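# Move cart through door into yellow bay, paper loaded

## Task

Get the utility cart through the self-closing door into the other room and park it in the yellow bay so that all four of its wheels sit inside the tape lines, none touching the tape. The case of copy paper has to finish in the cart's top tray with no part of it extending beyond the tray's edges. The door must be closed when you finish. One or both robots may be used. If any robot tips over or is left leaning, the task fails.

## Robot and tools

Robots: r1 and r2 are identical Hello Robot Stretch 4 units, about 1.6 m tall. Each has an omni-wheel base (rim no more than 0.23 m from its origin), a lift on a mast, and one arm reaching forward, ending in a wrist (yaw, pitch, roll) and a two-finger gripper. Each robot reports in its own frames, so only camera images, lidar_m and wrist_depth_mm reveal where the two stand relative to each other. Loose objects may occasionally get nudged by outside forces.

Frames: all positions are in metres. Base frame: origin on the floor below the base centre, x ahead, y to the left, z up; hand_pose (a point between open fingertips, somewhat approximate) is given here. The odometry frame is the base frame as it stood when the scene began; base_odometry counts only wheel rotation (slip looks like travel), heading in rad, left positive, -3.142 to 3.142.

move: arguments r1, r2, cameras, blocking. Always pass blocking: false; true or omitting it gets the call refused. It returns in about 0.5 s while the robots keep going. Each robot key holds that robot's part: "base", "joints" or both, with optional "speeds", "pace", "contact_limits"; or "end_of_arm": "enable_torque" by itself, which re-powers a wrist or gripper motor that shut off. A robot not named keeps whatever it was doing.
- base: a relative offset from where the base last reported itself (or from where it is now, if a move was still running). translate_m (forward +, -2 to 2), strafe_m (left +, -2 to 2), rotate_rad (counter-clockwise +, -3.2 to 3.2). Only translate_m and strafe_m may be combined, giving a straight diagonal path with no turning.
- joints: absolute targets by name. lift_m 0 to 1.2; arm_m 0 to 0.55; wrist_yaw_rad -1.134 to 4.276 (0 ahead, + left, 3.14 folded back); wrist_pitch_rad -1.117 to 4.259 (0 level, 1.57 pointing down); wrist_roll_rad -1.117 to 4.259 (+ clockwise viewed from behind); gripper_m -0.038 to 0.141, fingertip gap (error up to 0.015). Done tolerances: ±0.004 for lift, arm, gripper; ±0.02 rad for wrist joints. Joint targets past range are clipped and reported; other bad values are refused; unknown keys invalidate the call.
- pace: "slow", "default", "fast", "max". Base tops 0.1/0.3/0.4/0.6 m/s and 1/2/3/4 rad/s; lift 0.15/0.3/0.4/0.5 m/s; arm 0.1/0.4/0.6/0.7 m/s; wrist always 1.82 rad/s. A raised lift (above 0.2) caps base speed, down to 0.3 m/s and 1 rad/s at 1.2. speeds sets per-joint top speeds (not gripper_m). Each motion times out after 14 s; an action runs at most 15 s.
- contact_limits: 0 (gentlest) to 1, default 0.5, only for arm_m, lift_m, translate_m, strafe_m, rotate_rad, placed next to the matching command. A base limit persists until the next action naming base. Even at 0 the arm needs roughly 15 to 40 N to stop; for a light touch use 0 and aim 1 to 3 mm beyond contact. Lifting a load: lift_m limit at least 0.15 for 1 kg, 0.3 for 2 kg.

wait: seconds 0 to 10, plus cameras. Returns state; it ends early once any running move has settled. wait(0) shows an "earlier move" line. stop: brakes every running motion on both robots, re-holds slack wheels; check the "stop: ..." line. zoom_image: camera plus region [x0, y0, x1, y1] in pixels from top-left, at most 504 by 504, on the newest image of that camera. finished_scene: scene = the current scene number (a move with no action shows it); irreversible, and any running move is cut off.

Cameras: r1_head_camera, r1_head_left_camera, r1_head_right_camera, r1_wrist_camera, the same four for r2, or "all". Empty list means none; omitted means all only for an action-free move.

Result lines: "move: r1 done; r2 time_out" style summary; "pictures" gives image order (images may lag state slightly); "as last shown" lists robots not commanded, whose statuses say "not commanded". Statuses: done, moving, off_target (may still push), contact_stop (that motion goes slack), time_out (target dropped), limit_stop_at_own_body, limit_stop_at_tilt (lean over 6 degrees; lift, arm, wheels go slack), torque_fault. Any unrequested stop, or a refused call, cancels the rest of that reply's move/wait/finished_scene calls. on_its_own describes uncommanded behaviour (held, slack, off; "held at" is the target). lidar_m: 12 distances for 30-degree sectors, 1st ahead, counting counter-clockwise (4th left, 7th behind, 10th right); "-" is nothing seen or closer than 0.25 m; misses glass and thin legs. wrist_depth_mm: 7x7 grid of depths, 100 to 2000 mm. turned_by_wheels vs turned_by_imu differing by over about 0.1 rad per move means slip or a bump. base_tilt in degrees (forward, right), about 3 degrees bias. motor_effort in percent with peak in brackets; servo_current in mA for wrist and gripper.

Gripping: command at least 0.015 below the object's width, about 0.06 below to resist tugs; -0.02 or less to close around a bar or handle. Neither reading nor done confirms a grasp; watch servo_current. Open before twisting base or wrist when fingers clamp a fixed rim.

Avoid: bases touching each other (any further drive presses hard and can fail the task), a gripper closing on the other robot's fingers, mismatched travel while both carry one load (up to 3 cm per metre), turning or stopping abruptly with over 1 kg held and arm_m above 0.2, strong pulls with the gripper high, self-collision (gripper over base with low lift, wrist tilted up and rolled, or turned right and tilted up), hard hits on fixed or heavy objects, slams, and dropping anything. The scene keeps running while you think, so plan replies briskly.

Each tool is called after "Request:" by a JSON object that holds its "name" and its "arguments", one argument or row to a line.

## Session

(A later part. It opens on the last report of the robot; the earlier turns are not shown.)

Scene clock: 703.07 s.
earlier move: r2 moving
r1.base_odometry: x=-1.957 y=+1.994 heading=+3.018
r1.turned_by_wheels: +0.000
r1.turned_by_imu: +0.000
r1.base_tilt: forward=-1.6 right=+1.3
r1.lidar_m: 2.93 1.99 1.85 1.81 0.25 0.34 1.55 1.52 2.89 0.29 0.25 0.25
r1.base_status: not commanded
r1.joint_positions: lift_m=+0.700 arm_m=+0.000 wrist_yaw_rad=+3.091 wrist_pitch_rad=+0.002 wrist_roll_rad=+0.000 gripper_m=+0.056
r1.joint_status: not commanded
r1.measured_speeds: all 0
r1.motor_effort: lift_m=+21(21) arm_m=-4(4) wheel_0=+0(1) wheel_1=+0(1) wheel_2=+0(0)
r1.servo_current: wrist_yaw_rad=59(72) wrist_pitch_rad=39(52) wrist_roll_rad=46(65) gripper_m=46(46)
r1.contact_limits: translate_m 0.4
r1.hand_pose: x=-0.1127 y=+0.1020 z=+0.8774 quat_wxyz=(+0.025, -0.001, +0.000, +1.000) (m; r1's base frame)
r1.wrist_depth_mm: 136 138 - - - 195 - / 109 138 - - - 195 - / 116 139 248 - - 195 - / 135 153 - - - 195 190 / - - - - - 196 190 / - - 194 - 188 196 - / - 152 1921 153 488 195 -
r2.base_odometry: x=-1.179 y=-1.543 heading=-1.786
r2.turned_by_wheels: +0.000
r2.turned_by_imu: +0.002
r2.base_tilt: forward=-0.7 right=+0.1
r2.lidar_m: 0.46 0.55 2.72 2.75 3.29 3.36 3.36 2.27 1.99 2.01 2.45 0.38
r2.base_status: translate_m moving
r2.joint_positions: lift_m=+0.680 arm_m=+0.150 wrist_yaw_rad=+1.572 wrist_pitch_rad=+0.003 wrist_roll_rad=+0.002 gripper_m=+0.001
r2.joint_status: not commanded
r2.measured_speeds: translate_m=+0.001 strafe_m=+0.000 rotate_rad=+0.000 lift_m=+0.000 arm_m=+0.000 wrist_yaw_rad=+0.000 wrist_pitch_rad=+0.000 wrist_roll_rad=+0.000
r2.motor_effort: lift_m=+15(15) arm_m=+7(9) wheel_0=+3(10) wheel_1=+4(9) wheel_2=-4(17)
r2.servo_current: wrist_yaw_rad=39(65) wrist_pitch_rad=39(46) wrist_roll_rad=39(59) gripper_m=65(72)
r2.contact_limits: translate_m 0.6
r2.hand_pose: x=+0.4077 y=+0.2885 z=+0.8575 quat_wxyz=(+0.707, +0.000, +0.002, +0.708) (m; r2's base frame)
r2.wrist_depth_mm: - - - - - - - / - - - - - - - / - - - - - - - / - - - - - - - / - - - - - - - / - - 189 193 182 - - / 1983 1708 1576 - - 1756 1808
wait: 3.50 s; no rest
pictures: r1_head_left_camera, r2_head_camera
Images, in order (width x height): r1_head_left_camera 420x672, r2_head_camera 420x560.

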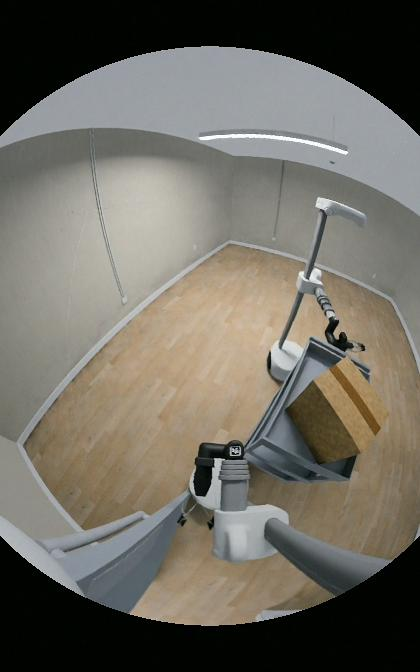

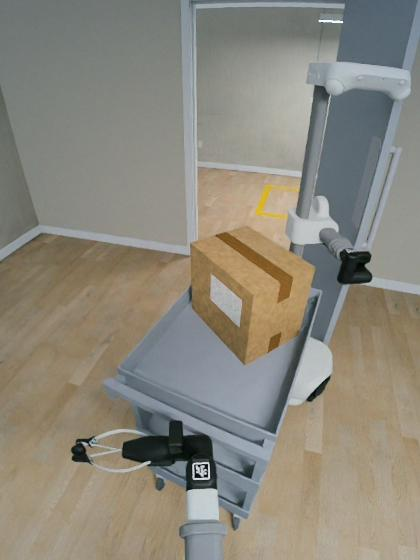

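Request:
{"name": "move", "arguments": {
  "blocking": false,
  "r2": {"base":{"translate_m":-0.32}}
}}

Request:
{"name": "wait", "arguments": {
  "seconds": 2
}}

Request:
{"name": "move", "arguments": {
  "blocking": false,
  "r2": {"base":{"rotate_rad":-0.25},"joints":{"wrist_yaw_rad":0,"wrist_roll_rad":1.571,"wrist_pitch_rad":0,"gripper_m":0.12,"arm_m":0.05,"lift_m":0.692}}
}}

Request:
{"name": "wait", "arguments": {
  "seconds": 1.2
}}

Request:
{"name": "move", "arguments": {
  "blocking": false,
  "r2": {"base":{"strafe_m":0.31}}
}}

Request:
{"name": "wait", "arguments": {
  "seconds": 2.5,
  "cameras": ["r2_head_camera","r2_wrist_camera"]
}}

Scene clock: 725.30 s.
earlier move: r2 done
move: r2 moving
r1: as last shown
r1.base_tilt: forward=-1.7 right=+1.3
r1.lidar_m: 2.90 1.99 1.85 1.80 0.25 0.34 1.57 1.51 2.87 0.32 0.25 0.25
r1.motor_effort: lift_m=+21(21) arm_m=-4(4) wheel_0=+0(1) wheel_1=+0(0) wheel_2=+0(0)
r1.servo_current: wrist_yaw_rad=65(65) wrist_pitch_rad=46(52) wrist_roll_rad=46(59) gripper_m=46(46)
r1.contact_limits: translate_m 0.4
r1.wrist_depth_mm: 136 138 - - - 195 - / 109 138 - - - 194 - / 116 139 250 - - 195 - / 135 153 - - - 195 190 / - - - - - 196 191 / - - 194 - 189 196 - / - 152 1921 153 488 194 -
r2.base_odometry: x=-1.172 y=-1.513 heading=-1.786
r2.turned_by_wheels: +0.000
r2.turned_by_imu: +0.000
r2.base_tilt: forward=-0.7 right=+0.1
r2.lidar_m: 0.42 0.60 2.71 2.77 3.28 3.31 3.34 2.26 1.97 2.01 2.42 0.42
r2.base_status: translate_m moving
r2.joint_positions: lift_m=+0.680 arm_m=+0.150 wrist_yaw_rad=+1.572 wrist_pitch_rad=+0.003 wrist_roll_rad=+0.002 gripper_m=+0.001
r2.joint_status: not commanded
r2.measured_speeds: translate_m=-0.122 strafe_m=+0.000 rotate_rad=+0.004 lift_m=+0.000 arm_m=+0.000 wrist_yaw_rad=+0.000 wrist_pitch_rad=+0.000 wrist_roll_rad=+0.000
r2.motor_effort: lift_m=+15(15) arm_m=+7(7) wheel_0=-6(10) wheel_1=-7(8) wheel_2=+11(12)
r2.servo_current: wrist_yaw_rad=46(52) wrist_pitch_rad=46(46) wrist_roll_rad=59(59) gripper_m=72(72)
r2.hand_pose: x=+0.4077 y=+0.2885 z=+0.8575 quat_wxyz=(+0.707, +0.000, +0.002, +0.708) (m; r2's base frame)
r2.wrist_depth_mm: - - - - - - - / - - - - - - - / - - - - - - - / - - - - - - - / - - - - - - - / - - 189 193 182 - - / 1921 1708 1576 - - 1756 1808
pictures: none

Scene clock: 727.30 s.
earlier move: r2 moving
r1.base_odometry: x=-1.957 y=+1.994 heading=+3.018
r1.turned_by_wheels: +0.000
r1.turned_by_imu: +0.000
r1.base_tilt: forward=-1.6 right=+1.3
r1.lidar_m: 2.93 2.00 1.85 1.83 0.25 0.34 1.56 1.52 2.88 0.33 0.25 0.25
r1.base_status: not commanded
r1.joint_positions: lift_m=+0.700 arm_m=+0.000 wrist_yaw_rad=+3.091 wrist_pitch_rad=+0.002 wrist_roll_rad=+0.000 gripper_m=+0.056
r1.joint_status: not commanded
r1.measured_speeds: all 0
r1.motor_effort: lift_m=+21(21) arm_m=-3(4) wheel_0=+0(1) wheel_1=+0(0) wheel_2=+0(0)
r1.servo_current: wrist_yaw_rad=59(65) wrist_pitch_rad=39(52) wrist_roll_rad=39(59) gripper_m=46(52)
r1.contact_limits: translate_m 0.4
r1.hand_pose: x=-0.1127 y=+0.1020 z=+0.8774 quat_wxyz=(+0.025, -0.001, +0.000, +1.000) (m; r1's base frame)
r1.wrist_depth_mm: 136 138 - - - 195 - / 109 138 - - - 195 - / 116 139 249 - - 195 - / 136 153 - - - 196 190 / - - - - - 196 190 / - - 193 - 187 197 - / - 151 1921 153 484 194 -
r2.base_odometry: x=-1.111 y=-1.231 heading=-1.786
r2.turned_by_wheels: +0.000
r2.turned_by_imu: +0.000
r2.base_tilt: forward=-0.7 right=+0.1
r2.lidar_m: 0.69 0.90 2.83 2.87 3.38 3.06 3.07 2.12 1.91 1.91 2.35 0.88
r2.base_status: translate_m moving
r2.joint_positions: lift_m=+0.680 arm_m=+0.150 wrist_yaw_rad=+1.572 wrist_pitch_rad=+0.003 wrist_roll_rad=+0.002 gripper_m=+0.001
r2.joint_status: not commanded
r2.measured_speeds: all 0
r2.motor_effort: lift_m=+15(15) arm_m=+7(7) wheel_0=-1(10) wheel_1=-2(9) wheel_2=+1(13)
r2.servo_current: wrist_yaw_rad=46(59) wrist_pitch_rad=46(52) wrist_roll_rad=46(59) gripper_m=65(72)
r2.hand_pose: x=+0.4077 y=+0.2885 z=+0.8575 quat_wxyz=(+0.707, +0.000, +0.002, +0.708) (m; r2's base frame)
r2.wrist_depth_mm: - - - - - - - / - - - - - - - / - - - - - - - / - - - - - - - / - - - - - - - / - - 189 193 182 - - / 1863 1756 1576 - - 1708 1756
wait: 2.00 s; no rest
pictures: none

Scene clock: 727.80 s.
earlier move: r2 done
move: r2 moving
r1: as last shown
r1.lidar_m: 2.91 2.02 1.86 1.79 0.25 0.34 1.53 1.52 2.87 0.32 0.25 0.25
r1.motor_effort: lift_m=+21(21) arm_m=-4(4) wheel_0=+0(1) wheel_1=+0(0) wheel_2=+0(0)
r1.servo_current: wrist_yaw_rad=39(65) wrist_pitch_rad=46(52) wrist_roll_rad=52(59) gripper_m=39(46)
r1.contact_limits: translate_m 0.4
r1.wrist_depth_mm: 136 138 - - - 195 - / 109 138 - - - 194 - / 116 139 249 - - 195 - / 135 154 - - - 195 190 / - - - - - 196 191 / - - 193 - 188 196 - / - 152 1863 153 484 195 -
r2.base_odometry: x=-1.111 y=-1.231 heading=-1.994
r2.turned_by_wheels: -0.207
r2.turned_by_imu: -0.202
r2.base_tilt: forward=-0.7 right=+0.1
r2.lidar_m: 0.70 0.80 2.88 2.83 3.07 3.09 3.04 2.42 1.92 1.89 2.08 1.56
r2.base_status: rotate_rad moving
r2.joint_positions: lift_m=+0.692 arm_m=+0.099 wrist_yaw_rad=+1.007 wrist_pitch_rad=+0.003 wrist_roll_rad=+0.589 gripper_m=+0.020
r2.joint_status: lift_m moving; arm_m moving; wrist_yaw_rad moving; wrist_pitch_rad moving; wrist_roll_rad moving; gripper_m moving
r2.measured_speeds: translate_m=-0.001 strafe_m=-0.001 rotate_rad=-0.440 lift_m=+0.000 arm_m=-0.195 wrist_yaw_rad=-1.746 wrist_pitch_rad=+0.000 wrist_roll_rad=+1.820
r2.motor_effort: lift_m=+20(24) arm_m=-6(10) wheel_0=+6(8) wheel_1=+2(9) wheel_2=+5(11)
r2.servo_current: wrist_yaw_rad=117(137) wrist_pitch_rad=52(85) wrist_roll_rad=91(124) gripper_m=65(78)
r2.hand_pose: x=+0.4984 y=+0.1970 z=+0.8690 quat_wxyz=(+0.838, +0.254, +0.142, +0.461) (m; r2's base frame)
r2.wrist_depth_mm: - - - - - - - / - - - - - - 324 / - - - - - 459 384 / - - - - - - - / - - - - - - 1661 / - - 193 196 187 1661 585 / - - - - - 1366 1118
pictures: none

Scene clock: 729.00 s.
earlier move: r2 moving
r1.base_odometry: x=-1.957 y=+1.994 heading=+3.018
r1.turned_by_wheels: +0.000
r1.turned_by_imu: +0.000
r1.base_tilt: forward=-1.6 right=+1.3
r1.lidar_m: 2.92 2.00 1.84 1.79 0.25 0.36 1.58 1.51 2.87 0.34 0.25 0.25
r1.base_status: not commanded
r1.joint_positions: lift_m=+0.700 arm_m=+0.000 wrist_yaw_rad=+3.091 wrist_pitch_rad=+0.002 wrist_roll_rad=+0.000 gripper_m=+0.056
r1.joint_status: not commanded
r1.measured_speeds: all 0
r1.motor_effort: lift_m=+21(21) arm_m=-3(4) wheel_0=+0(1) wheel_1=+0(0) wheel_2=+0(0)
r1.servo_current: wrist_yaw_rad=39(65) wrist_pitch_rad=46(52) wrist_roll_rad=59(65) gripper_m=46(46)
r1.contact_limits: translate_m 0.4
r1.hand_pose: x=-0.1127 y=+0.1020 z=+0.8774 quat_wxyz=(+0.025, -0.001, +0.000, +1.000) (m; r1's base frame)
r1.wrist_depth_mm: 136 138 - - - 195 - / 109 138 - - - 195 - / 116 139 249 - - 195 - / 135 153 - - - 196 190 / - - - - - 196 191 / - - 194 - 188 196 - / - 152 1921 153 484 194 -
r2.base_odometry: x=-1.111 y=-1.231 heading=-2.035
r2.turned_by_wheels: -0.042
r2.turned_by_imu: -0.040
r2.base_tilt: forward=-0.7 right=+0.0
r2.lidar_m: 0.69 0.77 2.92 2.83 3.01 3.09 3.05 2.51 1.93 1.91 2.03 2.81
r2.base_status: done
r2.joint_positions: lift_m=+0.692 arm_m=+0.050 wrist_yaw_rad=+0.003 wrist_pitch_rad=+0.003 wrist_roll_rad=+1.569 gripper_m=+0.119
r2.joint_status: gripper_m moving; the others done
r2.measured_speeds: all 0
r2.motor_effort: lift_m=+21(24) arm_m=-7(11) wheel_0=+4(8) wheel_1=+4(9) wheel_2=+4(11)
r2.servo_current: wrist_yaw_rad=46(156) wrist_pitch_rad=39(85) wrist_roll_rad=46(124) gripper_m=85(124)
r2.hand_pose: x=+0.5097 y=-0.0866 z=+0.8690 quat_wxyz=(+0.708, +0.706, +0.002, +0.000) (m; r2's base frame)
r2.wrist_depth_mm: - - - - - 1756 1182 / - - - - - 1756 1205 / - - - 1499 - 1397 1138 / - - - 1336 - 1229 1098 / - - 866 788 - 676 627 / - - 200 500 193 - 484 / - - - - - - 504
wait: 1.20 s; no rest
pictures: none

Scene clock: 729.50 s.
earlier move: r2 done
move: r2 moving
r1: as last shown
r1.lidar_m: 2.95 2.00 1.86 1.81 0.25 0.35 1.58 1.55 2.88 0.33 0.25 0.25
r1.servo_current: wrist_yaw_rad=46(52) wrist_pitch_rad=33(46) wrist_roll_rad=46(59) gripper_m=46(46)
r1.contact_limits: translate_m 0.4
r1.wrist_depth_mm: 136 138 - - - 195 - / 109 139 - - - 194 - / 116 139 249 - - 195 - / 135 154 - - - 195 190 / - - - - - 196 191 / - - 194 - 187 196 - / - 152 1921 154 488 194 -
r2.base_odometry: x=-1.078 y=-1.247 heading=-2.035
r2.turned_by_wheels: +0.000
r2.turned_by_imu: +0.000
r2.base_tilt: forward=-0.7 right=+0.1
r2.lidar_m: 0.68 0.79 2.86 2.79 2.99 3.10 3.05 2.56 1.99 1.93 2.07 2.81
r2.base_status: strafe_m moving
r2.joint_positions: lift_m=+0.692 arm_m=+0.050 wrist_yaw_rad=+0.003 wrist_pitch_rad=+0.003 wrist_roll_rad=+1.569 gripper_m=+0.120
r2.joint_status: all done
r2.measured_speeds: translate_m=-0.001 strafe_m=+0.139 rotate_rad=+0.007 lift_m=+0.000 arm_m=+0.000 wrist_yaw_rad=+0.000 wrist_pitch_rad=+0.000 wrist_roll_rad=+0.000
r2.motor_effort: lift_m=+21(21) arm_m=-6(7) wheel_0=-12(12) wheel_1=+12(12) wheel_2=-1(3)
r2.servo_current: wrist_yaw_rad=39(52) wrist_pitch_rad=39(46) wrist_roll_rad=52(59) gripper_m=52(59)
r2.hand_pose: x=+0.5097 y=-0.0866 z=+0.8690 quat_wxyz=(+0.708, +0.706, +0.002, +0.000) (m; r2's base frame)
r2.wrist_depth_mm: - - - - - 1708 1182 / - - - - - 1661 1182 / - - - 1205 - 1308 1118 / - - - 1308 - 1008 1098 / - - 831 661 - - 554 / - - 200 442 191 - 488 / - - - - - - 512
pictures: none

Scene clock: 731.37 s.
earlier move: r2 done
r1.base_odometry: x=-1.957 y=+1.994 heading=+3.018
r1.turned_by_wheels: +0.000
r1.turned_by_imu: +0.000
r1.base_tilt: forward=-1.6 right=+1.3
r1.lidar_m: 2.94 2.00 1.85 1.81 0.25 0.34 1.55 1.53 2.87 0.32 0.25 0.25
r1.base_status: not commanded
r1.joint_positions: lift_m=+0.700 arm_m=+0.000 wrist_yaw_rad=+3.091 wrist_pitch_rad=+0.002 wrist_roll_rad=+0.000 gripper_m=+0.056
r1.joint_status: not commanded
r1.measured_speeds: all 0
r1.motor_effort: lift_m=+21(21) arm_m=-4(4) wheel_0=+0(1) wheel_1=+0(0) wheel_2=+0(0)
r1.servo_current: wrist_yaw_rad=52(72) wrist_pitch_rad=46(52) wrist_roll_rad=39(65) gripper_m=39(52)
r1.contact_limits: translate_m 0.4
r1.hand_pose: x=-0.1127 y=+0.1020 z=+0.8774 quat_wxyz=(+0.025, -0.001, +0.000, +1.000) (m; r1's base frame)
r1.wrist_depth_mm: 136 138 - - - 195 - / 109 138 - - - 193 - / 116 138 250 - - 195 - / 135 154 - - - 196 189 / - - - - - 196 191 / - - 193 - 187 196 - / - 152 1983 153 484 194 -
r2.base_odometry: x=-0.834 y=-1.370 heading=-2.035
r2.turned_by_wheels: +0.000
r2.turned_by_imu: +0.000
r2.base_tilt: forward=-0.7 right=+0.1
r2.lidar_m: 0.72 2.99 2.59 2.52 2.70 3.08 3.01 2.90 2.24 2.20 2.38 0.73
r2.base_status: done
r2.joint_positions: lift_m=+0.692 arm_m=+0.050 wrist_yaw_rad=+0.003 wrist_pitch_rad=+0.003 wrist_roll_rad=+1.569 gripper_m=+0.120
r2.joint_status: all done
r2.measured_speeds: all 0
r2.motor_effort: lift_m=+21(21) arm_m=-7(7) wheel_0=-1(13) wheel_1=+2(13) wheel_2=+0(3)
r2.servo_current: wrist_yaw_rad=46(65) wrist_pitch_rad=46(46) wrist_roll_rad=46(65) gripper_m=59(59)
r2.hand_pose: x=+0.5097 y=-0.0866 z=+0.8690 quat_wxyz=(+0.708, +0.706, +0.002, +0.000) (m; r2's base frame)
r2.wrist_depth_mm: - - - - - 1576 1118 / - 1366 878 466 480 - 477 / - - 768 504 - - 496 / - - 820 521 1138 - 517 / - - - 544 1060 - 539 / - - 198 500 198 569 569 / - - - - - 1576 1138
wait: 1.87 of 2.5 s (r2 has come to rest)
pictures: r2_head_camera, r2_wrist_camera
Images, in order (width x height): r2_head_camera 420x560, r2_wrist_camera 616x392.

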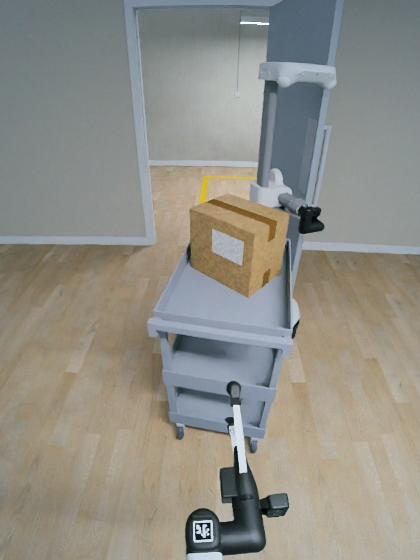

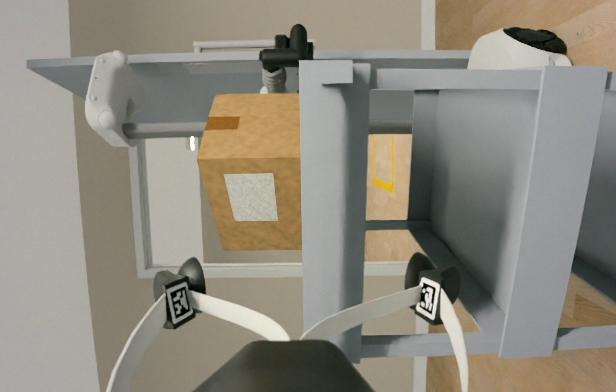

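Request:
{"name": "move", "arguments": {
  "blocking": false,
  "r2": {"base":{"translate_m":0.315,"strafe_m":-0.02},"contact_limits":{"translate_m":0.2},"pace":"slow"}
}}

Request:
{"name": "wait", "arguments": {
  "seconds": 4
}}

Request:
{"name": "move", "arguments": {
  "blocking": false,
  "r2": {"joints":{"gripper_m":-0.038}}
}}

Request:
{"name": "wait", "arguments": {
  "seconds": 1.6,
  "cameras": ["r2_wrist_camera","r2_head_camera"]
}}

Scene clock: 741.97 s.
move: r2 moving
r1: as last shown
r1.base_tilt: forward=-1.6 right=+1.2
r1.lidar_m: 2.93 2.01 1.84 1.81 0.25 0.33 1.58 1.53 2.88 0.32 0.25 0.25
r1.servo_current: wrist_yaw_rad=46(65) wrist_pitch_rad=46(46) wrist_roll_rad=46(59) gripper_m=46(46)
r1.contact_limits: translate_m 0.4
r1.wrist_depth_mm: 136 138 - - - 195 - / 109 138 - - - 194 - / 116 139 249 - - 195 - / 135 153 - - - 195 190 / - - - - - 196 191 / - - 193 - 187 196 - / - 152 1983 153 484 194 -
r2.base_odometry: x=-0.840 y=-1.380 heading=-2.035
r2.turned_by_wheels: +0.000
r2.turned_by_imu: +0.001
r2.base_tilt: forward=-0.7 right=+0.1
r2.lidar_m: 0.73 2.97 2.58 2.52 2.69 3.07 3.03 2.93 2.27 2.20 2.37 0.73
r2.base_status: translate_m moving; strafe_m moving
r2.joint_positions: lift_m=+0.692 arm_m=+0.050 wrist_yaw_rad=+0.003 wrist_pitch_rad=+0.003 wrist_roll_rad=+1.569 gripper_m=+0.120
r2.joint_status: not commanded
r2.measured_speeds: translate_m=+0.048 strafe_m=-0.004 rotate_rad=-0.002 lift_m=+0.000 arm_m=+0.000 wrist_yaw_rad=+0.000 wrist_pitch_rad=+0.000 wrist_roll_rad=+0.000
r2.motor_effort: lift_m=+21(21) arm_m=-7(7) wheel_0=+4(8) wheel_1=+7(8) wheel_2=-7(9)
r2.servo_current: wrist_yaw_rad=59(59) wrist_pitch_rad=46(46) wrist_roll_rad=46(52) gripper_m=52(52)
r2.contact_limits: translate_m 0.2
r2.hand_pose: x=+0.5097 y=-0.0866 z=+0.8690 quat_wxyz=(+0.708, +0.706, +0.002, +0.000) (m; r2's base frame)
r2.wrist_depth_mm: - - - - - 1576 1118 / - 1397 866 466 469 - 466 / - - 768 492 - - 480 / - - 820 508 - - 504 / - - - 535 1042 - 530 / - - 198 488 198 554 559 / - - - - - 1618 1078
pictures: none

Scene clock: 745.90 s.
earlier move: r2 done
r1.base_odometry: x=-1.957 y=+1.994 heading=+3.018
r1.turned_by_wheels: +0.000
r1.turned_by_imu: +0.000
r1.base_tilt: forward=-1.6 right=+1.3
r1.lidar_m: 2.91 2.00 1.85 1.85 0.25 0.32 1.57 1.53 2.87 0.27 0.25 0.25
r1.base_status: not commanded
r1.joint_positions: lift_m=+0.700 arm_m=+0.000 wrist_yaw_rad=+3.091 wrist_pitch_rad=+0.002 wrist_roll_rad=+0.000 gripper_m=+0.056
r1.joint_status: not commanded
r1.measured_speeds: all 0
r1.motor_effort: lift_m=+21(21) arm_m=-4(4) wheel_0=+0(1) wheel_1=+0(0) wheel_2=+0(0)
r1.servo_current: wrist_yaw_rad=39(65) wrist_pitch_rad=39(52) wrist_roll_rad=33(72) gripper_m=46(52)
r1.contact_limits: translate_m 0.4
r1.hand_pose: x=-0.1127 y=+0.1020 z=+0.8774 quat_wxyz=(+0.025, -0.001, +0.000, +1.000) (m; r1's base frame)
r1.wrist_depth_mm: 136 138 - - - 195 - / 109 139 - - - 195 - / 116 139 248 - - 195 - / 135 154 - - - 196 190 / - - - - - 196 191 / - - 194 - 187 196 - / - 152 1921 154 484 194 -
r2.base_odometry: x=-0.992 y=-1.642 heading=-2.035
r2.turned_by_wheels: +0.000
r2.turned_by_imu: +0.001
r2.base_tilt: forward=-0.7 right=+0.1
r2.lidar_m: 0.47 0.58 2.56 2.53 2.72 3.42 3.33 2.89 2.26 2.23 2.39 0.48
r2.base_status: done
r2.joint_positions: lift_m=+0.692 arm_m=+0.050 wrist_yaw_rad=+0.001 wrist_pitch_rad=+0.003 wrist_roll_rad=+1.570 gripper_m=+0.120
r2.joint_status: not commanded
r2.measured_speeds: all 0
r2.motor_effort: lift_m=+20(21) arm_m=+4(7) wheel_0=+6(10) wheel_1=+3(8) wheel_2=-6(12)
r2.servo_current: wrist_yaw_rad=46(65) wrist_pitch_rad=46(52) wrist_roll_rad=46(59) gripper_m=52(59)
r2.contact_limits: translate_m 0.2
r2.hand_pose: x=+0.5094 y=-0.0871 z=+0.8690 quat_wxyz=(+0.707, +0.707, +0.002, -0.001) (m; r2's base frame)
r2.wrist_depth_mm: - - 1160 159 213 - - / - - 554 165 221 788 - / - 1008 466 174 231 - - / - - 508 182 242 854 - / - - 597 191 252 - - / - - 198 195 198 - - / - - - - - 1708 512
wait: 3.93 of 4 s (r2 has come to rest)
pictures: none

Scene clock: 746.40 s.
move: r2 moving
r1: as last shown
r1.base_tilt: forward=-1.6 right=+1.2
r1.lidar_m: 2.92 2.01 1.84 1.81 0.25 0.34 1.56 1.54 2.87 0.25 0.25 0.25
r1.servo_current: wrist_yaw_rad=78(78) wrist_pitch_rad=46(52) wrist_roll_rad=52(52) gripper_m=39(46)
r1.contact_limits: translate_m 0.4
r1.wrist_depth_mm: 136 138 - - - 195 - / 109 138 - - - 195 - / 116 139 249 - - 195 - / 135 154 - - - 195 190 / - - - - - 196 191 / - - 193 - 187 196 - / - 152 1863 154 488 193 -
r2.base_odometry: x=-0.992 y=-1.642 heading=-2.035
r2.turned_by_wheels: +0.000
r2.turned_by_imu: +0.000
r2.base_tilt: forward=-0.6 right=+0.0
r2.lidar_m: 0.48 0.57 2.59 2.53 2.73 3.40 3.36 2.93 2.28 2.20 2.36 0.47
r2.base_status: not commanded
r2.joint_positions: lift_m=+0.692 arm_m=+0.050 wrist_yaw_rad=+0.001 wrist_pitch_rad=+0.003 wrist_roll_rad=+1.570 gripper_m=+0.106
r2.joint_status: gripper_m moving
r2.measured_speeds: all 0
r2.motor_effort: lift_m=+20(20) arm_m=+4(5) wheel_0=+5(6) wheel_1=+3(4) wheel_2=-6(6)
r2.servo_current: wrist_yaw_rad=46(52) wrist_pitch_rad=39(46) wrist_roll_rad=39(59) gripper_m=98(98)
r2.contact_limits: translate_m 0.2
r2.hand_pose: x=+0.5094 y=-0.0871 z=+0.8690 quat_wxyz=(+0.707, +0.707, +0.002, -0.001) (m; r2's base frame)
r2.wrist_depth_mm: - - 1182 158 212 - - / - - 554 166 222 798 - / - 1008 466 174 232 - - / - - 512 180 244 842 - / - - 591 191 251 - - / - - 195 195 190 - - / - - - - - 1756 508
pictures: none

Scene clock: 748.00 s.
earlier move: r2 moving
r1.base_odometry: x=-1.957 y=+1.994 heading=+3.018
r1.turned_by_wheels: +0.000
r1.turned_by_imu: +0.000
r1.base_tilt: forward=-1.6 right=+1.3
r1.lidar_m: 2.91 2.00 1.84 1.83 0.25 0.33 1.57 1.51 2.87 0.27 0.25 0.25
r1.base_status: not commanded
r1.joint_positions: lift_m=+0.700 arm_m=+0.000 wrist_yaw_rad=+3.091 wrist_pitch_rad=+0.002 wrist_roll_rad=+0.000 gripper_m=+0.056
r1.joint_status: not commanded
r1.measured_speeds: all 0
r1.motor_effort: lift_m=+21(21) arm_m=-4(4) wheel_0=+0(1) wheel_1=+0(0) wheel_2=+0(0)
r1.servo_current: wrist_yaw_rad=39(78) wrist_pitch_rad=39(52) wrist_roll_rad=52(72) gripper_m=39(46)
r1.contact_limits: translate_m 0.4
r1.hand_pose: x=-0.1127 y=+0.1020 z=+0.8774 quat_wxyz=(+0.025, -0.001, +0.000, +1.000) (m; r1's base frame)
r1.wrist_depth_mm: 136 138 - - - 195 - / 109 138 - - - 195 - / 116 139 250 - - 195 - / 135 153 - - - 196 190 / - - - - - 195 191 / - - 193 - 188 196 - / - 151 - 153 488 193 -
r2.base_odometry: x=-0.992 y=-1.642 heading=-2.035
r2.turned_by_wheels: +0.000
r2.turned_by_imu: +0.000
r2.base_tilt: forward=-0.7 right=+0.0
r2.lidar_m: 0.48 0.55 2.57 2.52 2.70 3.39 3.35 2.93 2.27 2.22 2.39 0.47
r2.base_status: not commanded
r2.joint_positions: lift_m=+0.692 arm_m=+0.050 wrist_yaw_rad=+0.001 wrist_pitch_rad=+0.004 wrist_roll_rad=+1.570 gripper_m=-0.036
r2.joint_status: gripper_m moving
r2.measured_speeds: all 0
r2.motor_effort: lift_m=+20(21) arm_m=+4(5) wheel_0=+5(6) wheel_1=+3(4) wheel_2=-4(6)
r2.servo_current: wrist_yaw_rad=46(59) wrist_pitch_rad=46(46) wrist_roll_rad=52(59) gripper_m=137(338)
r2.contact_limits: translate_m 0.2
r2.hand_pose: x=+0.5094 y=-0.0871 z=+0.8688 quat_wxyz=(+0.707, +0.707, +0.002, -0.001) (m; r2's base frame)
r2.wrist_depth_mm: - - 1182 147 202 - - / - 544 544 154 210 759 - / - 484 455 159 220 - - / - - 496 167 229 831 - / - - 597 177 238 - - / - - 183 185 177 155 - / - - - - - 1708 504
wait: 1.60 s; no rest
pictures: r2_head_camera, r2_wrist_camera
Images, in order (width x height): r2_head_camera 420x560, r2_wrist_camera 616x392.

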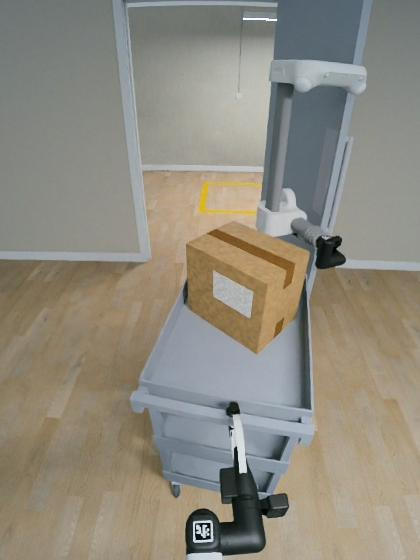

